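# Bend the rod into an arch seated in the board's sockets

## Task

Shape the rod into an arch that stands upright, with each of its two ends sitting in a different one of the board's two sockets.

## Robot and tools

ROBOT. There are two arms, left_arm and right_arm, each with a two-finger gripper and a wrist camera. Their bases sit near (-0.010, +0.367, +0.041) m for left_arm and (-0.001, -0.258, +0.046) m for right_arm, both facing +x. A camera stand is fixed to the floor behind them. There are six cameras: cam_head_left, cam_head_right, cam_high, cam_low, cam_left_wrist and cam_right_wrist. Each gives 896x504 images, returned in that order.

FRAMES. The scene frame has its origin at table-top height, halfway between the two nominal bases. +z points up, +x points out over the table, and +y points toward left_arm. Arm names do not match image sides. Reported gripper positions (end_effector_position, in metres), end_effector_quat_wxyz and Hand target poses are in the scene frame. Offsets you command are along the arm's own Hand target axes. On each gripper, the fingers point along local +z and open and close along local y. end_effector_position is the point between the pads, about 1 cm short of the fingertips. Printed poses can be off by a few centimetres.

execute_actions(actions, cameras). actions is a list of actions. Each action is a table of up to 15 rows, and each row is one control step of 1/30 s. A table with fewer rows repeats its last row until 15 steps have run. Every row holds 14 numbers in [-1, 1], covering both arms even if only one moves. The order is left_arm dx, dy, dz, rx, ry, rz, opening, then right_arm in the same order. dx to rz are offsets, not poses, measured from that arm's Hand target as it stood when the action began. Every row counts from that same start point, so sending the same offset again moves the arm further. 1.0 equals 0.6 m of travel or 180 degrees; rx, ry, rz form one rotation vector. opening is absolute: +1 is fully open (0.093 m) and -1 is closed. To hold an arm still, send six zeros plus its present opening; a 0 in the opening slot closes it halfway. Images come back only when actions is empty or cameras names some ("all" gives every camera).

move(target, speed, blend, opening_speed, grip_force, blocking, cameras). target is either one 14-number row laid out as above, or a list of up to 15 such rows. Every row is an offset from the Hand targets at the start of the move, not from the previous row. The grippers travel in straight lines, and all paths finish together within 10 s. The moves do not avoid obstacles or the other arm.
- speed is in m/s, from 0.002 to 2.9, default 0.25. Turning is capped at twice that value in rad/s. It can be one number or one per target.
- blend is in metres and rounds corners between listed targets. 0 stops at each target.
- opening_speed is the rate of finger change per second on the -1..1 scale, minimum 0.2.
- grip_force is newtons per pad, 10 to 50. It persists once set; below 50 the fingers close slowly.
- blocking=false returns after about 0.5 s while the move keeps running.
The result adds a "move:" line. done means the arm rests within 10 mm and 2 degrees of its target. off_target, moving, held and fault name arms that ended otherwise. limits=paced means a pose was clipped; limits=held means a check withheld steps. Faster moves drift further from the path and strike harder on contact.

wait(seconds) lets the scene run from 0 to 10 s while the last commands hold. stop() brakes a running move. zoom_image(camera, region) enlarges part of that camera's latest image. region is [x0, y0, x1, y1] in pixels from the top-left corner, at most 504 by 504. read_manual(section) returns only licence text. finished_scene(scene) ends scene 1, 2 or 3 and cannot be undone. After ending scene 1, make no further calls in that reply.

RESULT LINES. Each result gives each arm's end effector pose, its Hand target and Joint positions; the last entry of Joint positions is the finger opening in metres. It also gives Joint torques, Joint velocities (possibly just "within noise"), grip_measured, motor temperatures and sometimes Tool commands. The orientation you command is clipped to within 40 degrees of the current one each step. Arms often settle short of or below their target, or tilted, especially at long reach. Re-sending zeros asks for the target again; if the arm is still short, send the remaining gap as an offset. Check position and tilt after each move.

GRIPPING. grip_measured runs from +1 (open) to -1 (closed). Empty pads meet at about -0.94, and every millimetre of object width adds about 0.0208 to that. To grip firmly, command about 0.24 below the reading for the object's width, and keep re-sending that value. To release, send a value well above that reading. A reading that stays low does not prove a thin object is held; look at the images.

AVOID. Do not drop the rod or let it go while it is moving. Do not knock anything off the table, and do not leave anything resting off it; either fails the task. Do not slam into the board or table, and do not press hard. Contact between the two arms, or one gripper closing on the other's fingers, can end the scene. Avoid straining either wrist camera's cable. Do not route paths close to an arm's own base, because this can flip its shoulder posture. A blocked arm keeps pushing until you command it back past where it stopped. Long holds, stretched poses or pushing toward unreachable poses heat the motors. A MOTOR HOT line appears at 75 °C. At 90 °C the arm folds and stops working, and at 100 °C it goes limp. Objects may occasionally be nudged by outside disturbances. Before calling finished_scene, the arch must stand in both sockets on its own, without the grippers holding it.

Each tool is called as name(argument=value, ...), one argument or row to a line, values as JSON.

## Session

execute_actions(
  actions=[],
)

Scene clock: 0.00 s.
left_arm: end_effector_position=(+0.3610, +0.3733, +0.0989) grip_measured=+1.000 end_effector_quat_wxyz=(+0.524, -0.004, +0.852, +0.021) | right_arm: end_effector_position=(+0.3773, -0.3003, +0.1329) grip_measured=+1.000 end_effector_quat_wxyz=(+0.589, +0.091, +0.803, -0.017)
Joint positions: left_arm=[0.001 1.553 0.331 0.754 -0.041 0.016 0.093] | right_arm=[-0.101 1.575 0.301 0.964 0.049 0.1 0.093]
Joint velocities: within noise
Joint torques (N m): no reading
Motor temperatures (°C): left_arm=[31 35 38 33 28 30 29] | right_arm=[29 34 35 35 30 31 29]
Heat: left arm: 38 °C; right arm: 35 °C.
Hand target: left_arm +0.3667, +0.3733, +0.1100; +0.539, -0.004, +0.842, +0.021 | right_arm +0.3811, -0.3007, +0.1425; +0.602, +0.090, +0.793, -0.017
Tool commands: left_gripper/opening=+1.0 right_gripper/opening=+1.0

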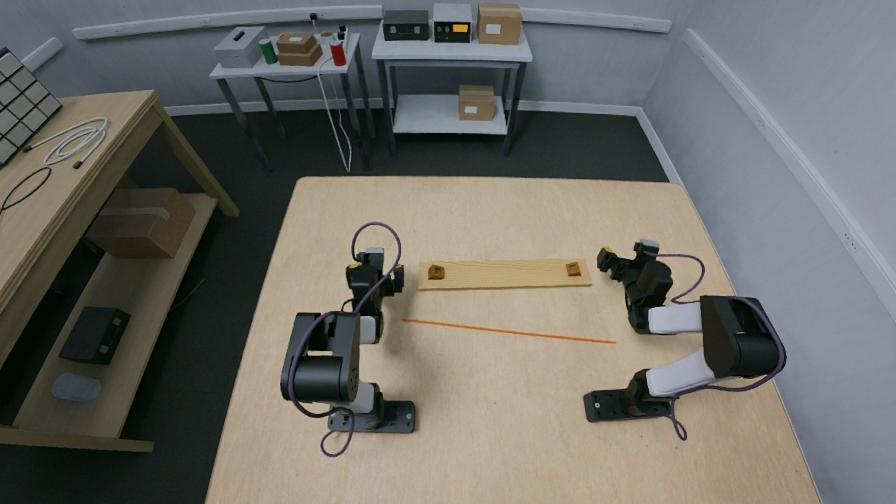

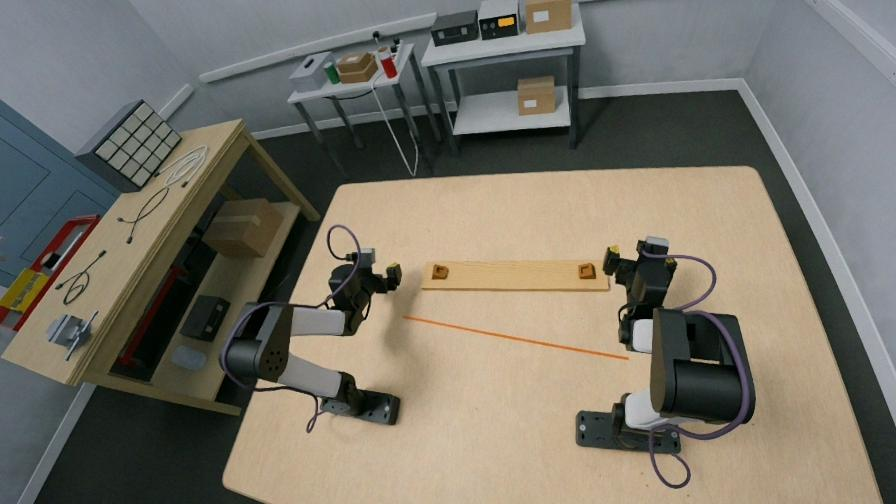

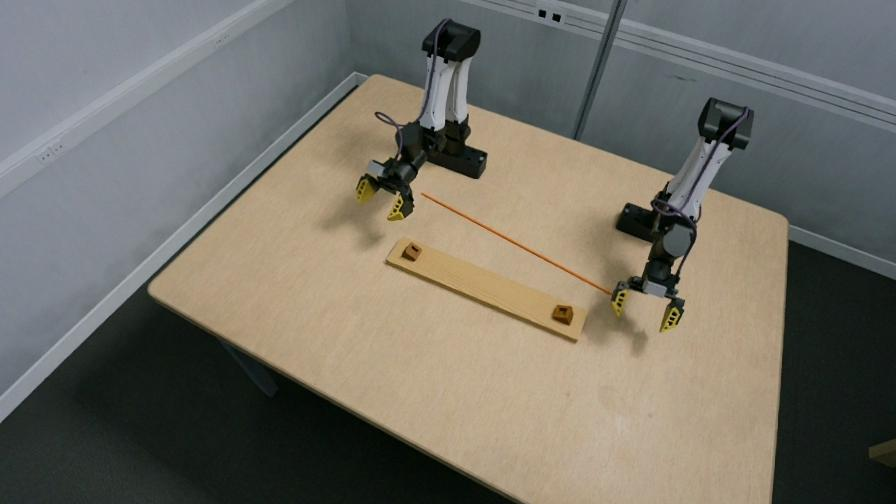

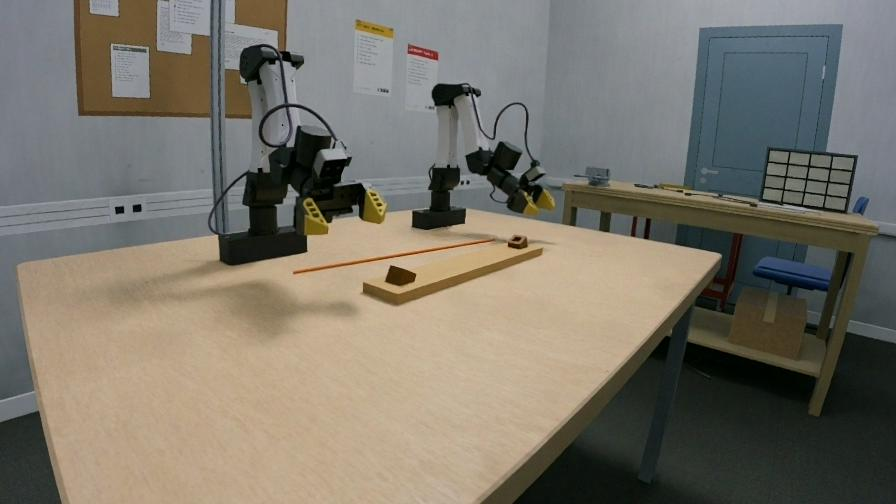

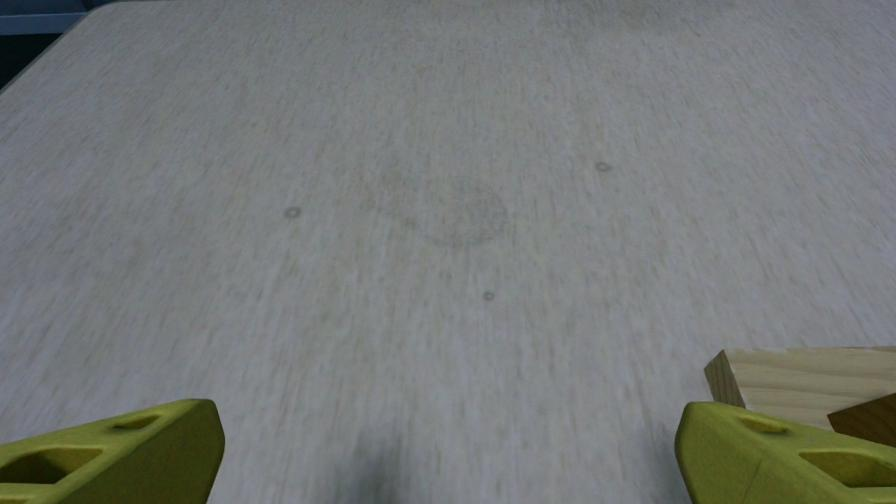

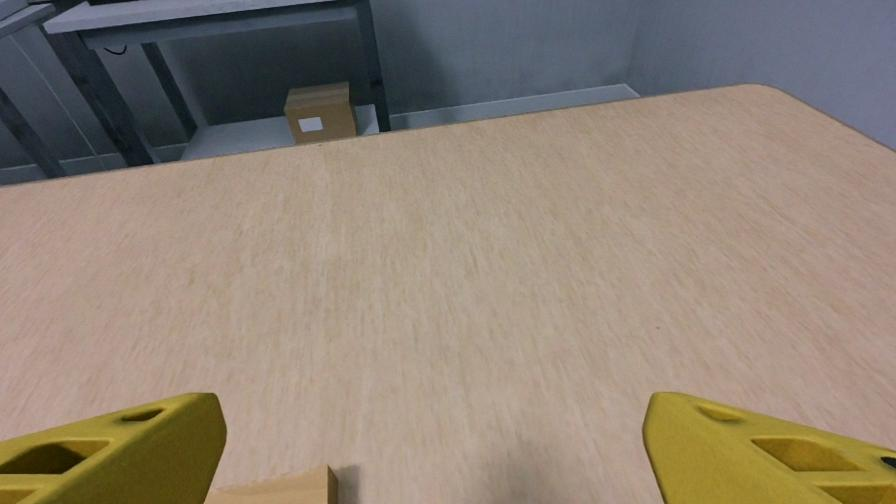

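zoom_image(
  camera="cam_head_left",
  region=[380, 230, 640, 360],
)

zoom_image(
  camera="cam_high",
  region=[370, 180, 640, 350],
)

zoom_image(
  camera="cam_low",
  region=[280, 220, 560, 320],
)

zoom_image(
  camera="cam_head_right",
  region=[380, 230, 660, 380],
)

Scaled by 1.938 from the camera's 896x504 image, which has a finer 1280x720 frame.

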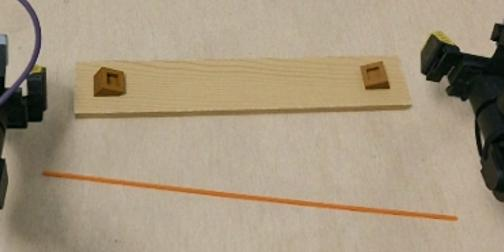

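Scaled by 1.867 from the camera's 896x504 image, which has a finer 1280x720 frame.

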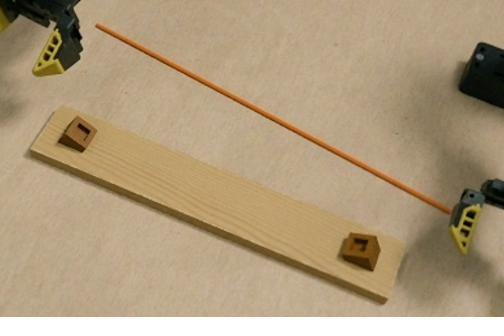

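Scaled by 1.800 from the camera's 896x504 image, which has a finer 1280x720 frame.

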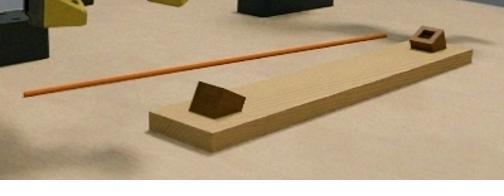

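Scaled by 1.800 from the camera's 896x504 image, which has a finer 1280x720 frame.

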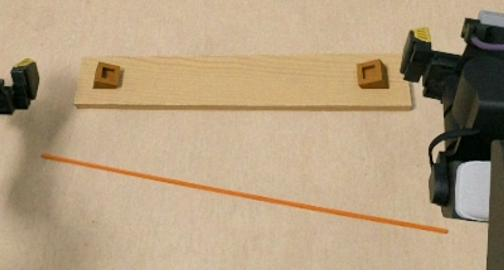

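move(
  target=[-0.0852,-0.2055,-0.2533,0.2931,0.2711,0.4428,1,-0.0237,0.2135,-0.3248,-0.3374,0.3189,-0.4813,1],
  cameras=["all"],
)

Scene clock: 60.73 s.
left_arm: end_effector_position=(+0.2486, +0.2454, +0.2083) grip_measured=+1.000 end_effector_quat_wxyz=(-0.009, +0.700, +0.714, -0.007) | right_arm: end_effector_position=(+0.2176, -0.1513, +0.2134) grip_measured=+1.000 end_effector_quat_wxyz=(+0.002, +0.700, -0.714, -0.007)
Joint positions: left_arm=[-0.433 1.651 1.544 -1.485 0.006 1.118 0.093] | right_arm=[0.434 1.478 1.37 -1.472 -0.012 -1.106 0.093]
Joint torques (N m): left_arm=[-0.65 -5.52 8.42 0.25 -0.08 0.25] | right_arm=[0.13 -3.85 7.87 0.32 -0.03 -0.17]
Motor temperatures (°C): left_arm=[31 38 42 40 28 30 29] | right_arm=[29 36 39 50 30 31 29]
Heat: left arm: 42 °C; right arm: 50 °C.
Hand target: left_arm +0.2538, +0.2432, +0.2159; +0.000, +0.707, +0.707, +0.000 | right_arm +0.2202, -0.1503, +0.2203; +0.000, +0.707, -0.707, +0.000
Off the commanded pose: left_arm 0.009 m, 2 deg | right_arm 0.007 m, 1 deg.
move: done

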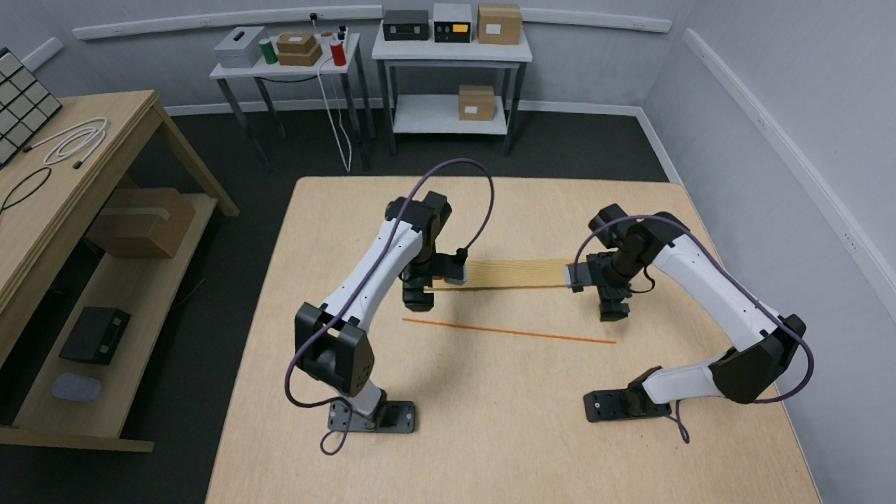

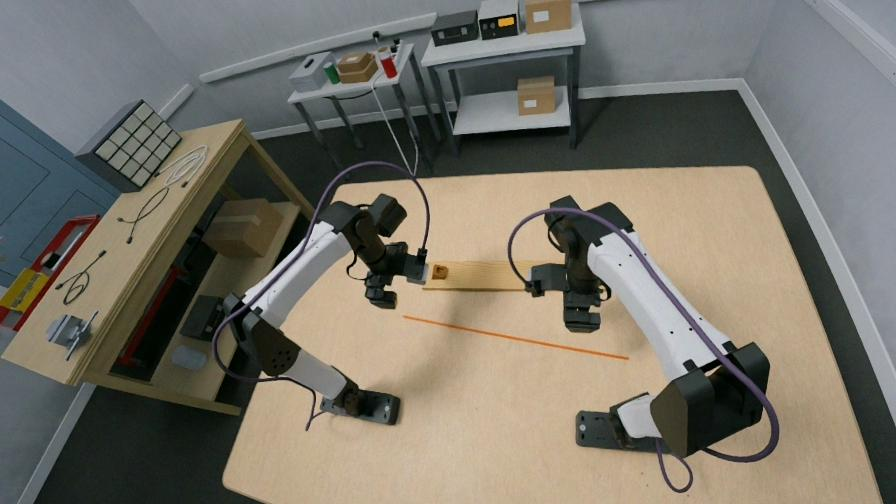

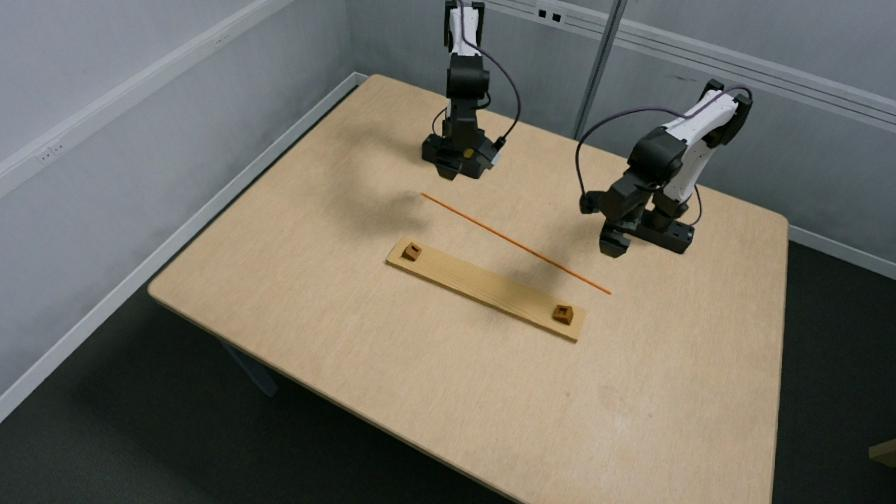

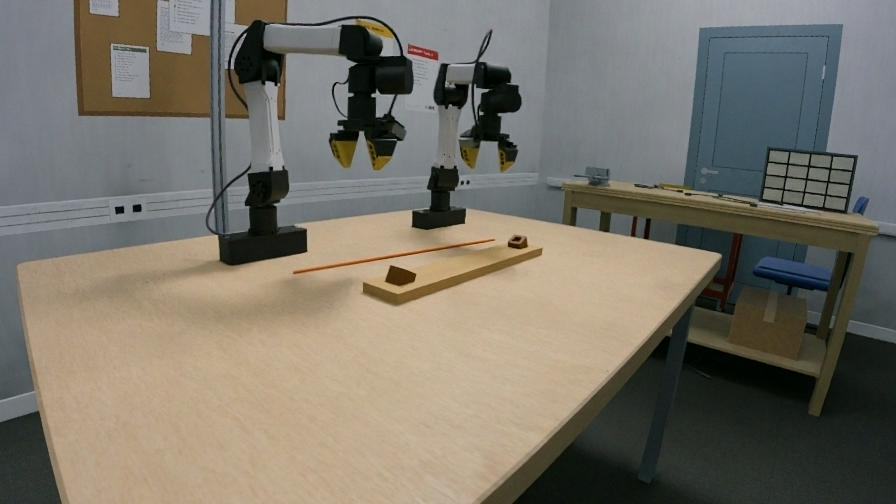

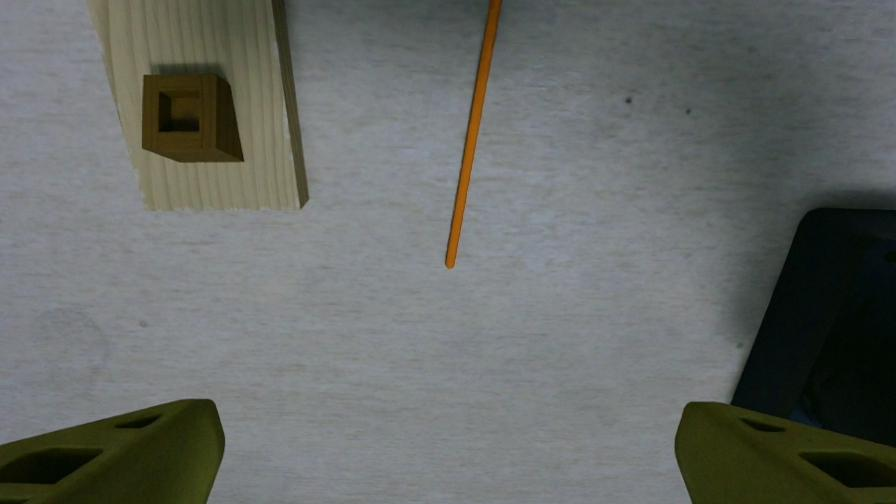

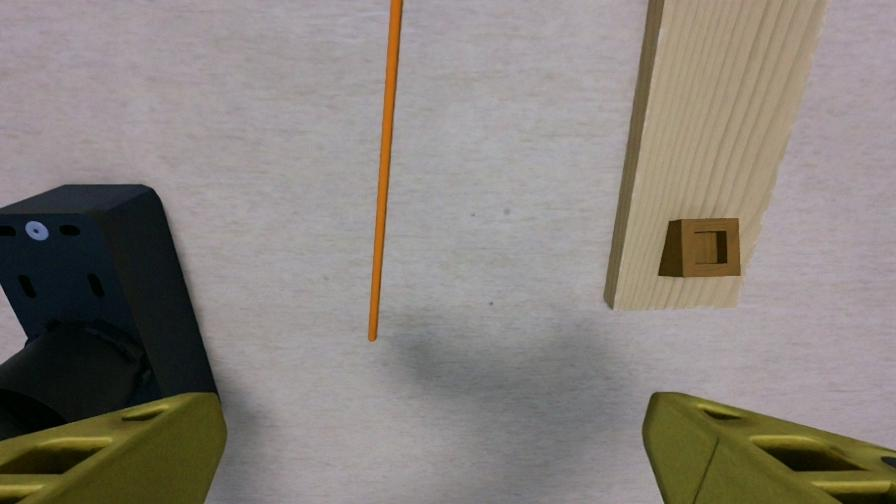

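move(
  target=[0.0218,-0.0135,0.2138,0,0,0.0433,-0.1,0.1237,0.0713,0.2223,0,0,0.0433,-0.1],
  cameras=["cam_left_wrist","cam_right_wrist","cam_low"],
)

Scene clock: 110.60 s.
left_arm: end_effector_position=(+0.2446, +0.2549, +0.0907) grip_measured=-0.098 end_effector_quat_wxyz=(-0.002, +0.750, +0.661, -0.001) | right_arm: end_effector_position=(+0.1751, -0.2233, +0.0879) grip_measured=-0.098 end_effector_quat_wxyz=(-0.009, -0.655, +0.755, +0.006)
Joint positions: left_arm=[-0.411 1.653 1.073 -0.995 0.001 1.284 0.04] | right_arm=[0.183 1.29 0.715 -1.017 0 -1.235 0.04]
Joint torques (N m): left_arm=[0.21 -5.65 4.42 0.55 -0.03 0.27] | right_arm=[-1.17 -3.74 4.1 0.64 -0.12 -0.17]
Motor temperatures (°C): left_arm=[30 38 43 34 27 30 29] | right_arm=[29 36 44 39 30 31 29]
Heat: left arm: 43 °C; right arm: 44 °C.
Hand target: left_arm +0.2458, +0.2564, +0.0876; +0.000, +0.753, +0.658, +0.000 | right_arm +0.1774, -0.2243, +0.0868; +0.000, -0.657, +0.754, +0.000
Off the commanded pose: left_arm 0.004 m, 1 deg | right_arm 0.003 m, 1 deg.
move: done
Images, in order (width x height): cam_low 896x504, cam_left_wrist 896x504, cam_right_wrist 896x504.

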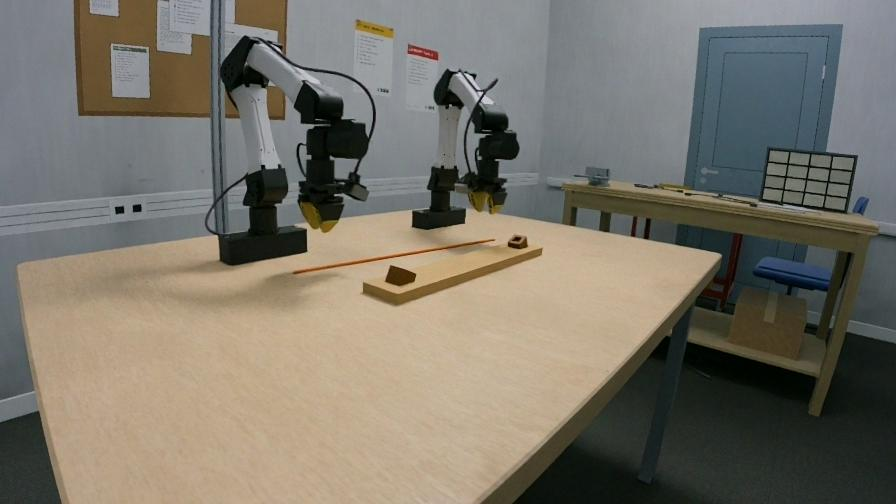

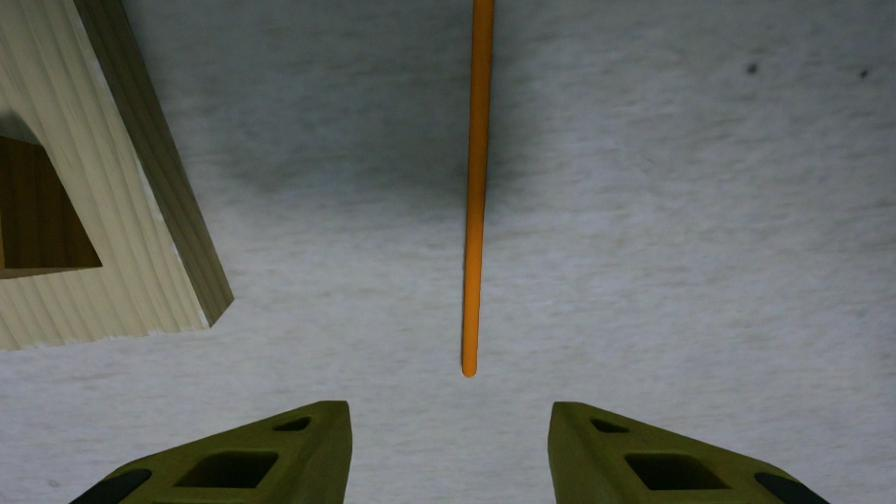

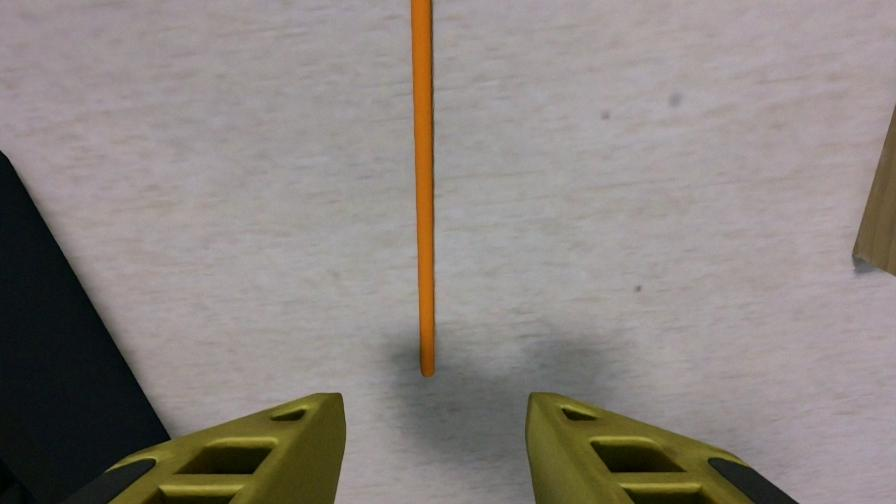

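move(
  target=[0,-0.0147,0.1012,0,0,0,-0.1,0,0.0083,0.0965,0,0,0,-0.1],
  cameras=["cam_left_wrist","cam_right_wrist"],
  speed=0.12,
)

Scene clock: 125.43 s.
left_arm: end_effector_position=(+0.2363, +0.2586, +0.0291) grip_measured=-0.098 end_effector_quat_wxyz=(-0.003, +0.750, +0.661, -0.002) | right_arm: end_effector_position=(+0.1713, -0.2240, +0.0318) grip_measured=-0.098 end_effector_quat_wxyz=(-0.003, -0.656, +0.755, +0.002)
Joint positions: left_arm=[-0.411 1.736 0.894 -0.736 0.001 1.284 0.04] | right_arm=[0.183 1.385 0.533 -0.727 0 -1.236 0.04]
Joint torques (N m): left_arm=[-0.64 -5.72 4.14 0.55 -0.02 0.16] | right_arm=[-0.43 -2.55 3.82 0.72 -0.13 -0.09]
Heat: left arm: 42 °C; right arm: 42 °C.
Hand target: left_arm +0.2370, +0.2576, +0.0269; +0.000, +0.753, +0.658, +0.000 | right_arm +0.1725, -0.2236, +0.0289; +0.000, -0.657, +0.754, +0.000
Off the commanded pose: left_arm 0.003 m, 1 deg | right_arm 0.003 m, 1 deg.
move: done
Images, in order (width x height): cam_left_wrist 896x504, cam_right_wrist 896x504.

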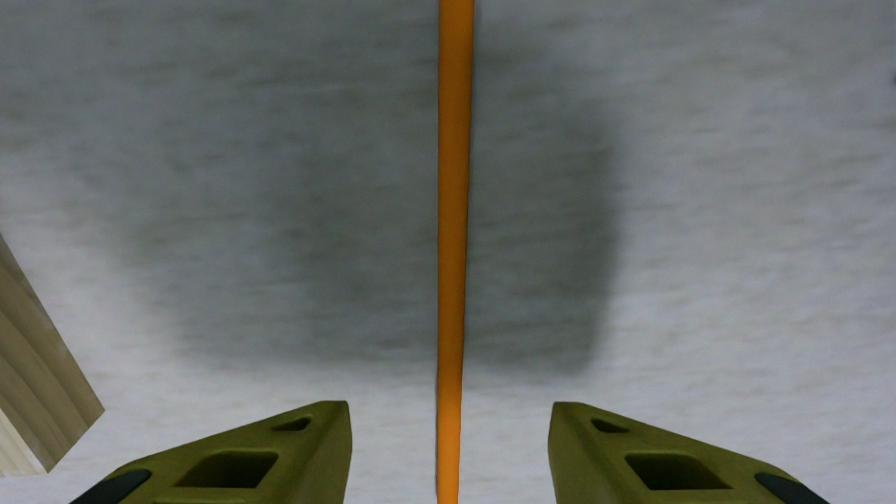

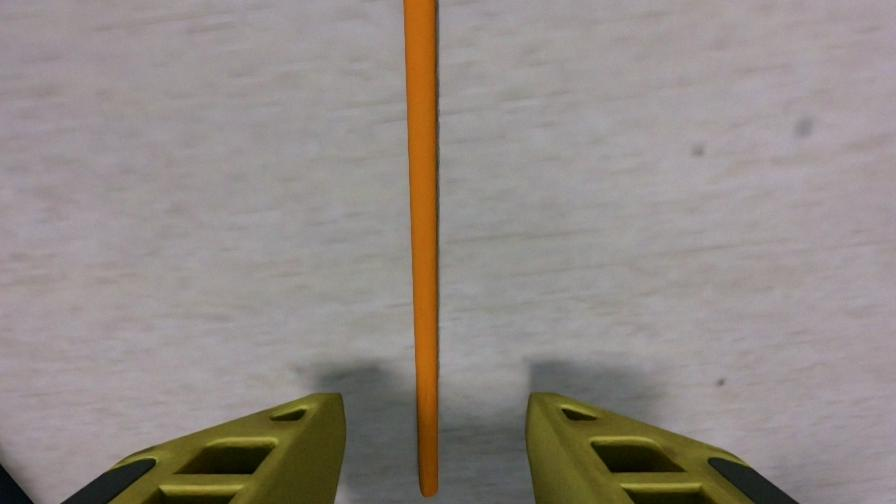

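move(
  target=[0,0,0.0267,0,0,0,-0.4,0,0.0033,0.031,0,0,0,-0.4],
  cameras=["cam_left_wrist","cam_right_wrist","cam_low"],
  speed=0.05,
)

Scene clock: 131.77 s.
left_arm: end_effector_position=(+0.2371, +0.2582, +0.0137) grip_measured=-0.398 end_effector_quat_wxyz=(-0.002, +0.750, +0.661, -0.002) | right_arm: end_effector_position=(+0.1697, -0.2244, +0.0131) grip_measured=-0.398 end_effector_quat_wxyz=(-0.003, -0.656, +0.755, +0.002)
Joint positions: left_arm=[-0.411 1.775 0.866 -0.666 0.001 1.284 0.026] | right_arm=[0.183 1.441 0.484 -0.621 0 -1.236 0.026]
Joint torques (N m): left_arm=[-0.62 -5.72 3.84 0.56 -0.02 0.16] | right_arm=[-0.09 -2.63 3.51 0.69 -0.13 -0.06]
Heat: left arm: 42 °C; right arm: 42 °C.
Hand target: left_arm +0.2370, +0.2576, +0.0109; +0.000, +0.753, +0.658, +0.000 | right_arm +0.1705, -0.2233, +0.0103; +0.000, -0.657, +0.754, +0.000
Off the commanded pose: left_arm 0.003 m, 1 deg | right_arm 0.003 m, 1 deg.
move: done
Images, in order (width x height): cam_low 896x504, cam_left_wrist 896x504, cam_right_wrist 896x504.

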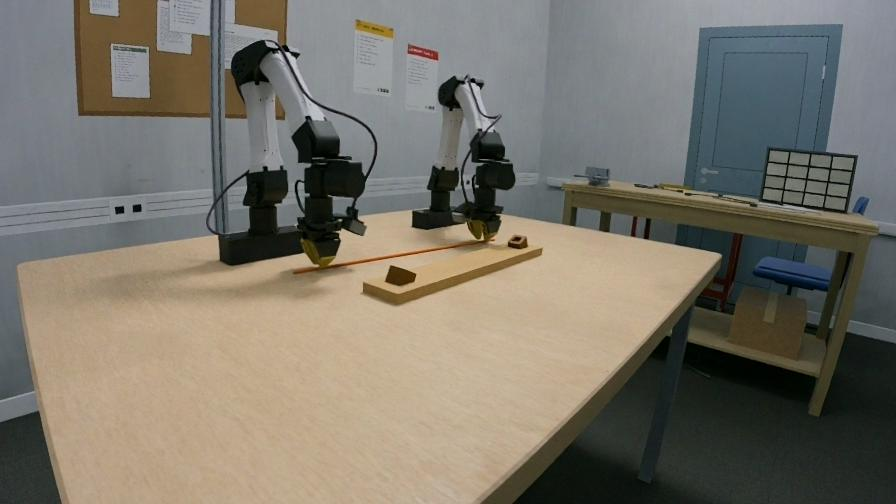

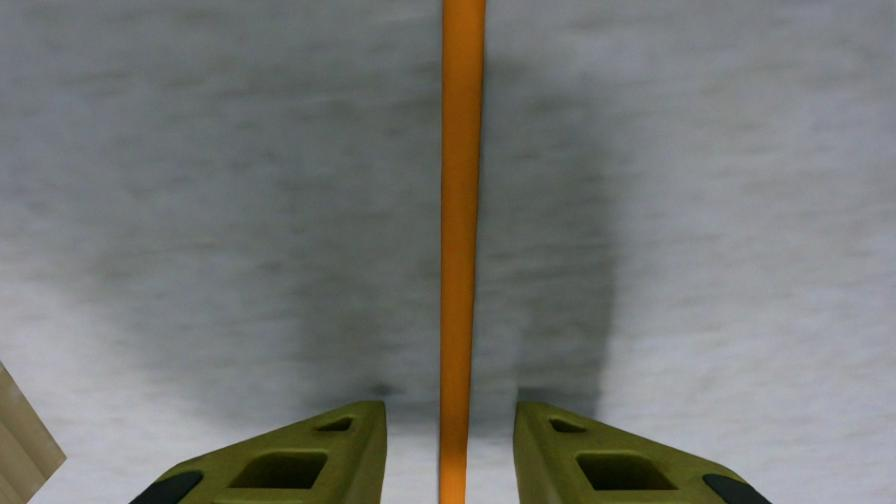

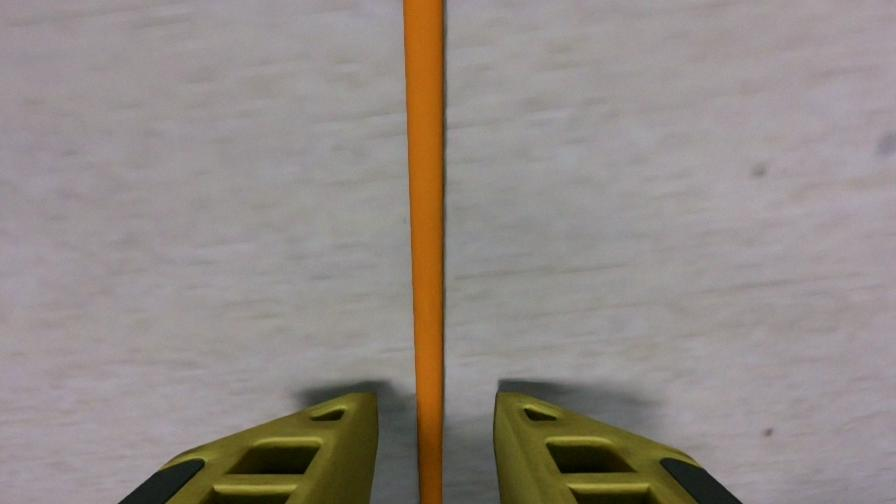

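move(
  target=[
    [0,0,0.0042,0,0,0,-0.4,0,0.0017,0.0042,0,0,0,-0.4],
    [0,0,0.0042,0,0,0,-1,0,0.0017,0.0042,0,0,0,-1],
  ],
  cameras=["cam_left_wrist","cam_right_wrist"],
  speed=0.03,
  opening_speed=0.5,
)

Scene clock: 138.13 s.
left_arm: end_effector_position=(+0.2391, +0.2573, +0.0122) grip_measured=-0.987 end_effector_quat_wxyz=(+0.001, +0.750, +0.661, +0.000) | right_arm: end_effector_position=(+0.1695, -0.2245, +0.0109) grip_measured=-0.982 end_effector_quat_wxyz=(-0.002, -0.656, +0.755, +0.001)
Joint positions: left_arm=[-0.411 1.781 0.866 -0.654 0.001 1.284 0] | right_arm=[0.183 1.445 0.475 -0.605 0 -1.236 0]
Joint torques (N m): left_arm=[-0.64 -5.71 3.49 0.57 -0.02 0.16] | right_arm=[0.06 -2.48 3.52 0.72 -0.14 -0.03]
Heat: left arm: 42 °C; right arm: 41 °C.
Hand target: left_arm +0.2370, +0.2575, +0.0084; +0.000, +0.753, +0.658, +0.000 | right_arm +0.1696, -0.2231, +0.0078; +0.000, -0.657, +0.754, +0.000
Off the commanded pose: left_arm 0.004 m, 1 deg | right_arm 0.003 m, 0 deg.
move: done
Images, in order (width x height): cam_left_wrist 896x504, cam_right_wrist 896x504.

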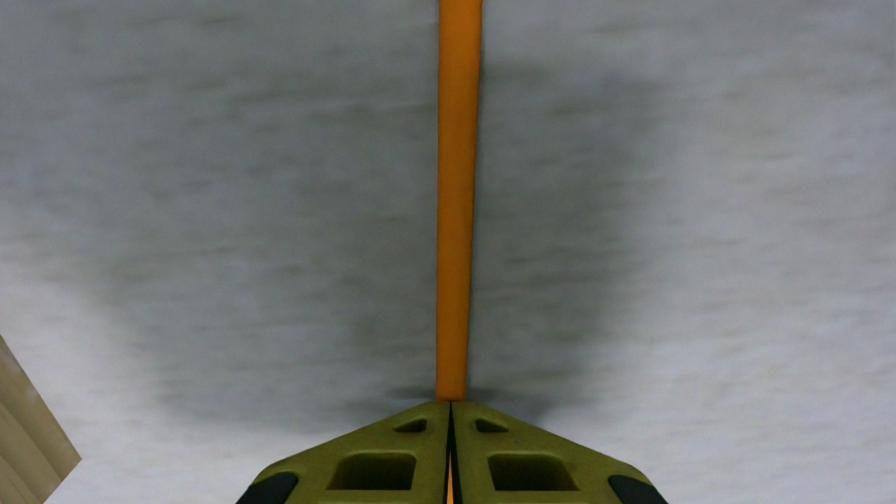

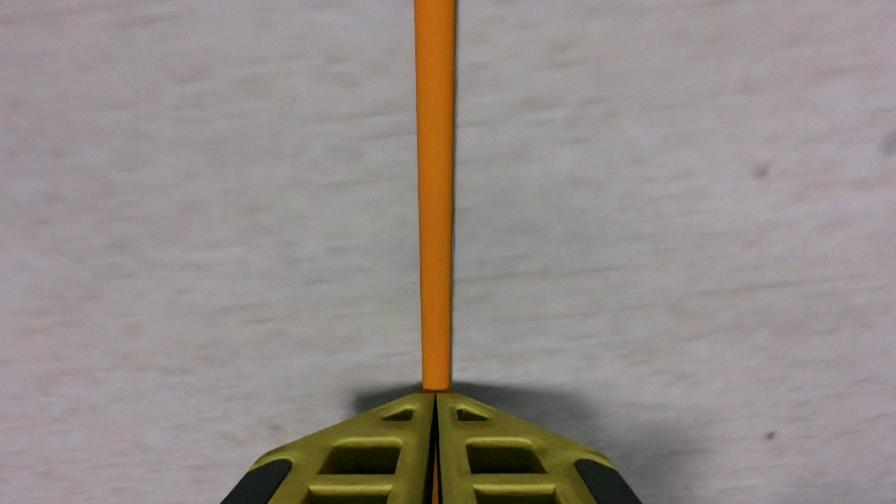

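move(
  target=[
    [0,0,0,0,0,0,-0.6,0,0,0,0,0,0,-0.6],
    [0,0,0.0112,0,0,0,-0.6,0,0,0.0098,0,0,0,-0.6],
  ],
  cameras=["cam_left_wrist","cam_right_wrist"],
  speed=0.03,
)

Scene clock: 152.03 s.
left_arm: end_effector_position=(+0.2379, +0.2579, +0.0073) grip_measured=-0.602 end_effector_quat_wxyz=(-0.001, +0.750, +0.661, -0.001) | right_arm: end_effector_position=(+0.1673, -0.2249, +0.0055) grip_measured=-0.602 end_effector_quat_wxyz=(-0.006, -0.656, +0.755, +0.004)
Joint positions: left_arm=[-0.411 1.793 0.857 -0.636 0.001 1.284 0.016] | right_arm=[0.183 1.468 0.465 -0.583 0 -1.236 0.016]
Joint torques (N m): left_arm=[-0.64 -5.26 3.33 0.66 -0.02 0.17] | right_arm=[0.06 -2.47 3.21 0.81 -0.13 -0.04]
Heat: left arm: 41 °C; right arm: 40 °C.
Hand target: left_arm +0.2371, +0.2575, +0.0017; +0.000, +0.753, +0.658, +0.000 | right_arm +0.1695, -0.2231, +0.0019; +0.000, -0.657, +0.754, +0.000
Off the commanded pose: left_arm 0.006 m, 1 deg | right_arm 0.005 m, 1 deg.
move: done
Images, in order (width x height): cam_left_wrist 896x504, cam_right_wrist 896x504.

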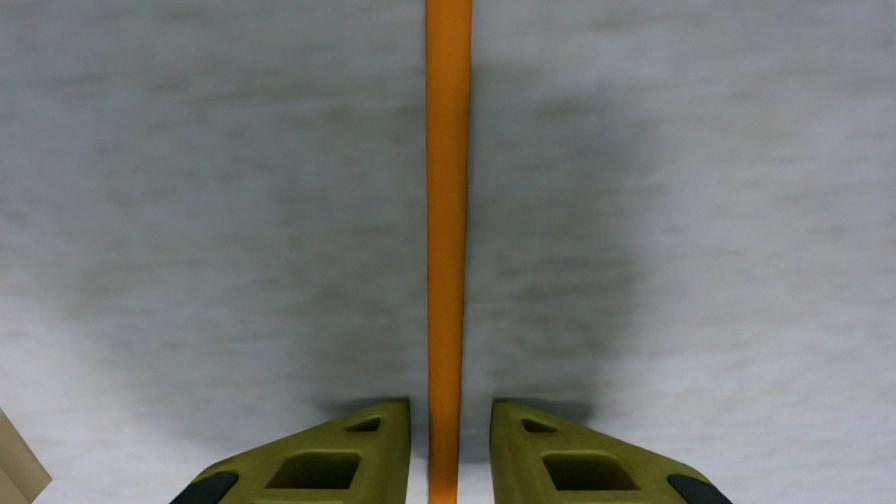

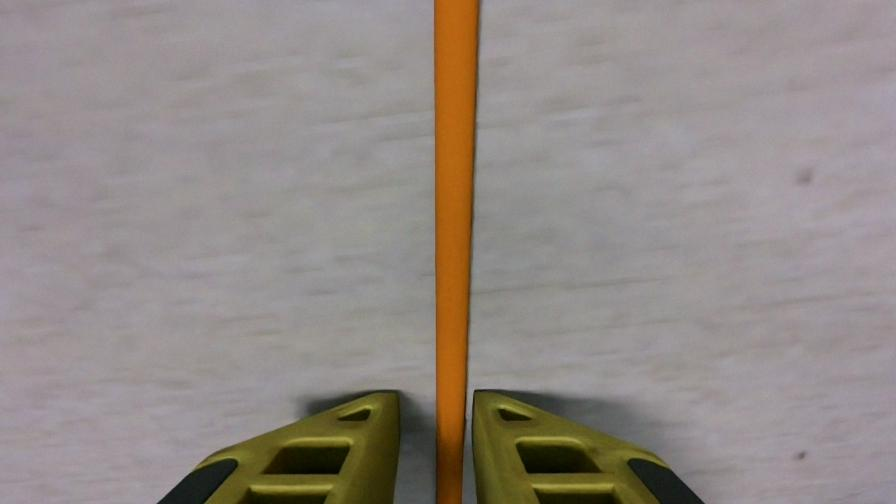

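move(
  target=[
    [0,0,0.0045,0,0,0,-0.6,0,-0.003,0.004,0,0,0,-0.6],
    [0,0,0.0045,0,0,0,-1,0,-0.003,0.004,0,0,0,-1],
  ],
  cameras=["cam_left_wrist","cam_right_wrist"],
  speed=0.03,
  opening_speed=0.5,
)

Scene clock: 164.30 s.
left_arm: end_effector_position=(+0.2357, +0.2588, +0.0068) grip_measured=-0.974 end_effector_quat_wxyz=(-0.005, +0.750, +0.661, -0.003) | right_arm: end_effector_position=(+0.1662, -0.2251, +0.0052) grip_measured=-0.964 end_effector_quat_wxyz=(-0.009, -0.655, +0.755, +0.005)
Joint positions: left_arm=[-0.411 1.794 0.855 -0.643 0.001 1.284 0] | right_arm=[0.183 1.47 0.465 -0.586 0 -1.236 0]
Joint torques (N m): left_arm=[-0.59 -4.72 3.17 0.82 -0.02 0.16] | right_arm=[-0.2 -1.52 3.33 0.96 -0.13 -0.07]
Motor temperatures (°C): left_arm=[30 38 41 33 27 29 29] | right_arm=[28 34 39 37 30 31 29]
Heat: left arm: 41 °C; right arm: 39 °C.
Hand target: left_arm +0.2371, +0.2575, -0.0010; +0.000, +0.753, +0.658, +0.000 | right_arm +0.1713, -0.2234, -0.0005; +0.000, -0.657, +0.754, +0.000
Off the commanded pose: left_arm 0.008 m, 1 deg | right_arm 0.008 m, 1 deg.
move: done
Images, in order (width x height): cam_left_wrist 896x504, cam_right_wrist 896x504.

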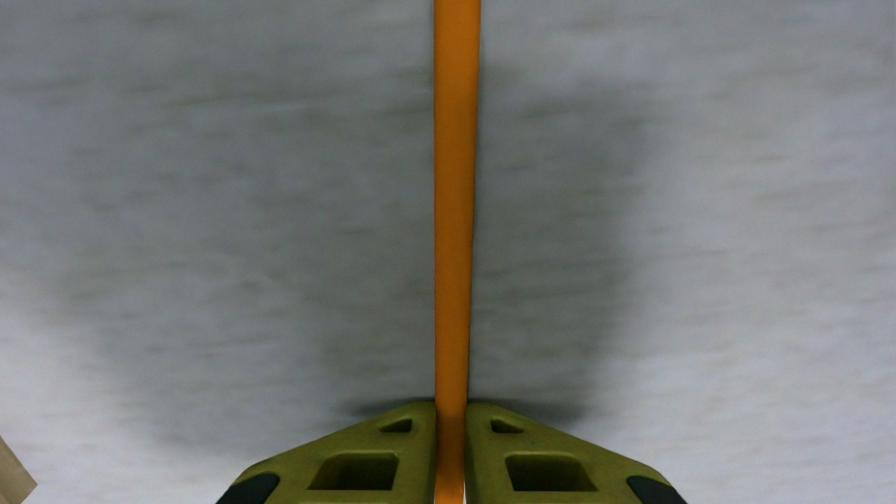

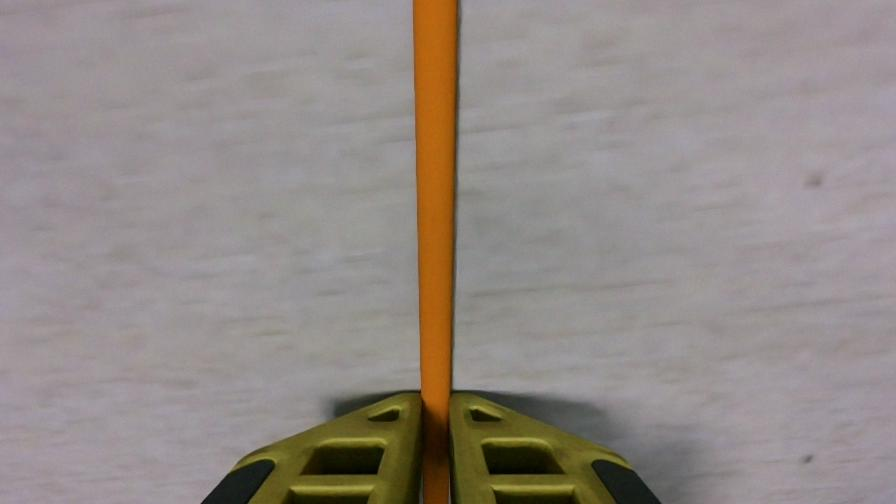

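move(
  target=[-0.0045,-0.002,-0.135,-0.0047,-0.0834,-0.036,-1,-0.0061,-0.0887,-0.1342,-0.0047,-0.0834,-0.036,-1],
  cameras=["all"],
  speed=0.08,
)

Scene clock: 192.37 s.
left_arm: end_effector_position=(+0.2248, +0.2585, +0.0654) grip_measured=-0.976 end_effector_quat_wxyz=(+0.066, +0.705, +0.700, -0.099) | right_arm: end_effector_position=(+0.2180, -0.2283, +0.0732) grip_measured=-0.972 end_effector_quat_wxyz=(-0.081, +0.693, -0.711, -0.087)
Joint positions: left_arm=[-0.275 1.597 0.884 -0.839 0.239 1.299 0] | right_arm=[-0.057 1.477 0.779 -0.889 -0.238 -1.593 0]
Joint torques (N m): left_arm=[0.36 -7.3 7.75 0.32 0.27 0.26] | right_arm=[-1.47 -3.56 7.3 0.32 -0.56 -0.17]
Heat: left arm: 40 °C; right arm: 39 °C.
Hand target: left_arm +0.2354, +0.2551, +0.0799; +0.091, +0.709, +0.693, -0.093 | right_arm +0.2245, -0.2270, +0.0800; -0.094, +0.693, -0.709, -0.092
Off the commanded pose: left_arm 0.018 m, 3 deg | right_arm 0.010 m, 2 deg.
move: off_target (left_arm)

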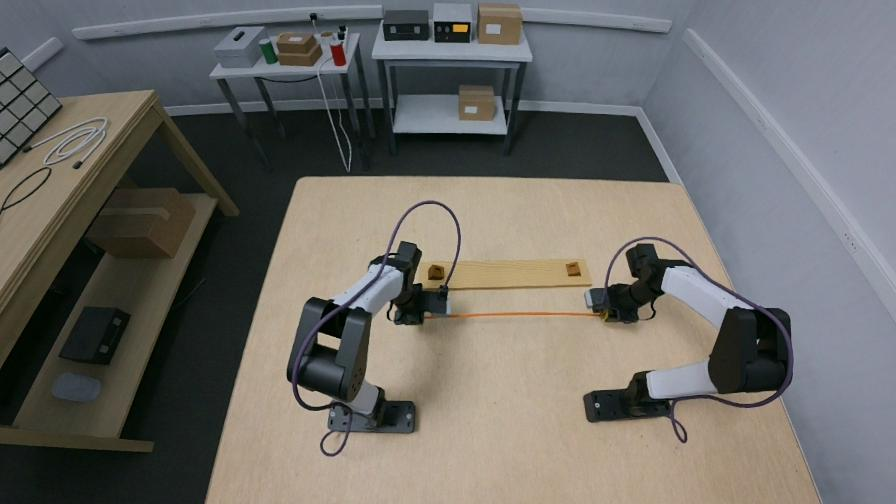

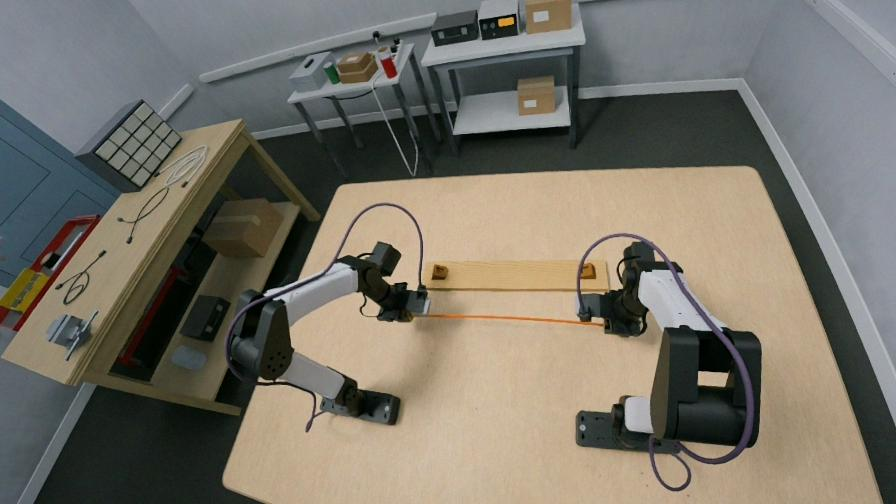

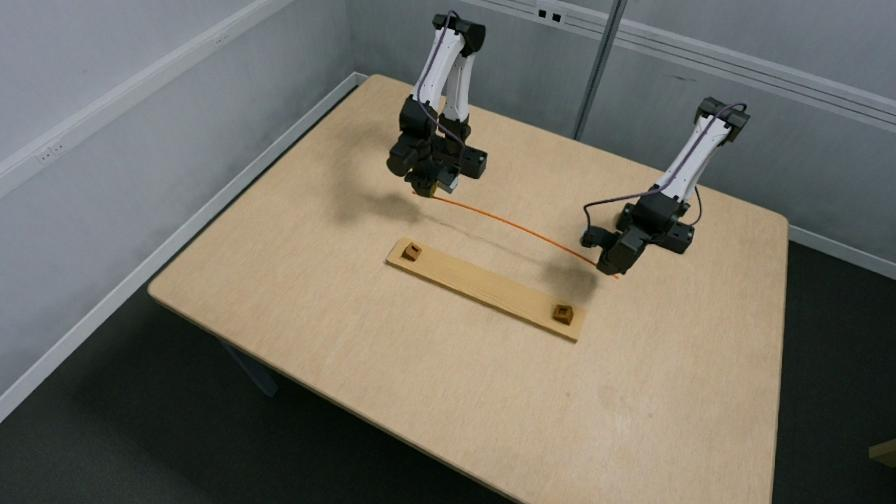

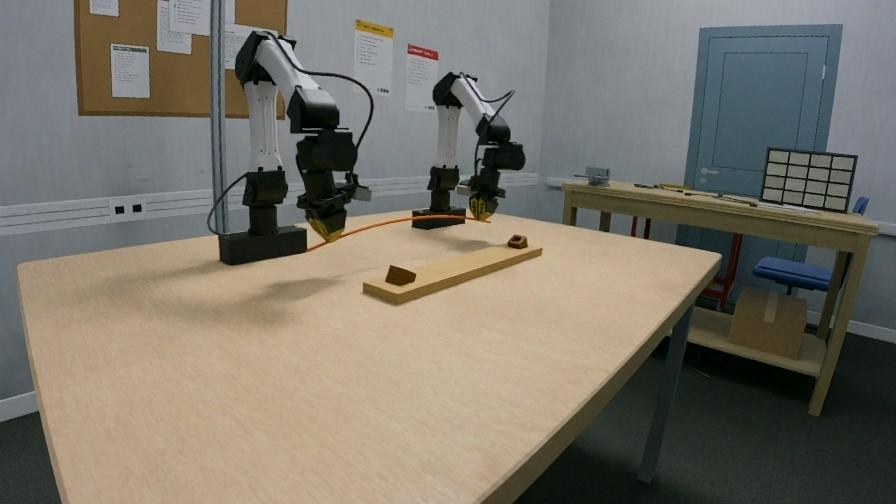

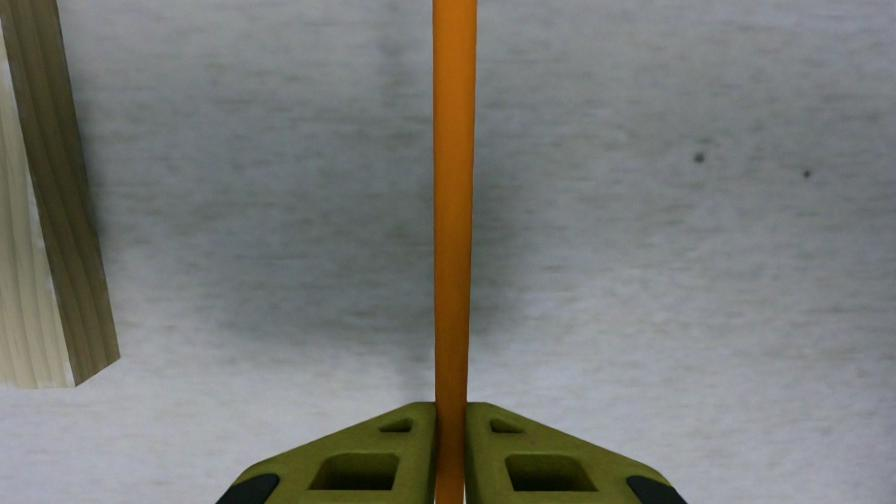

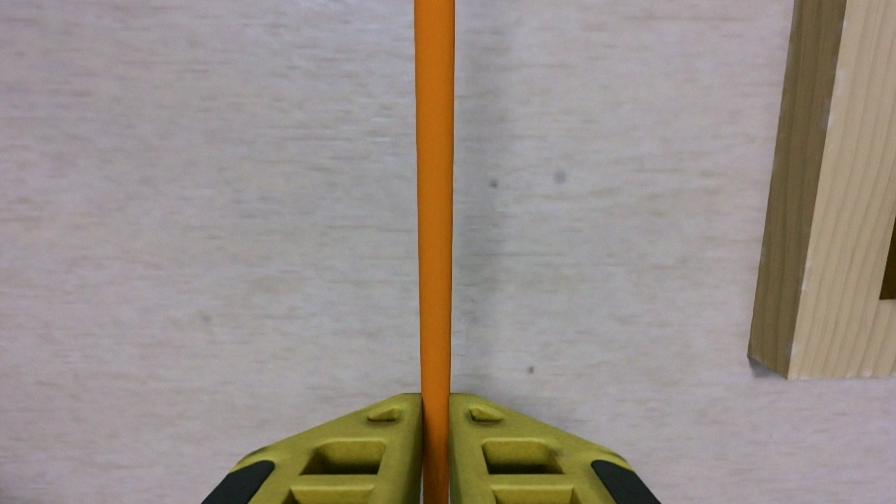

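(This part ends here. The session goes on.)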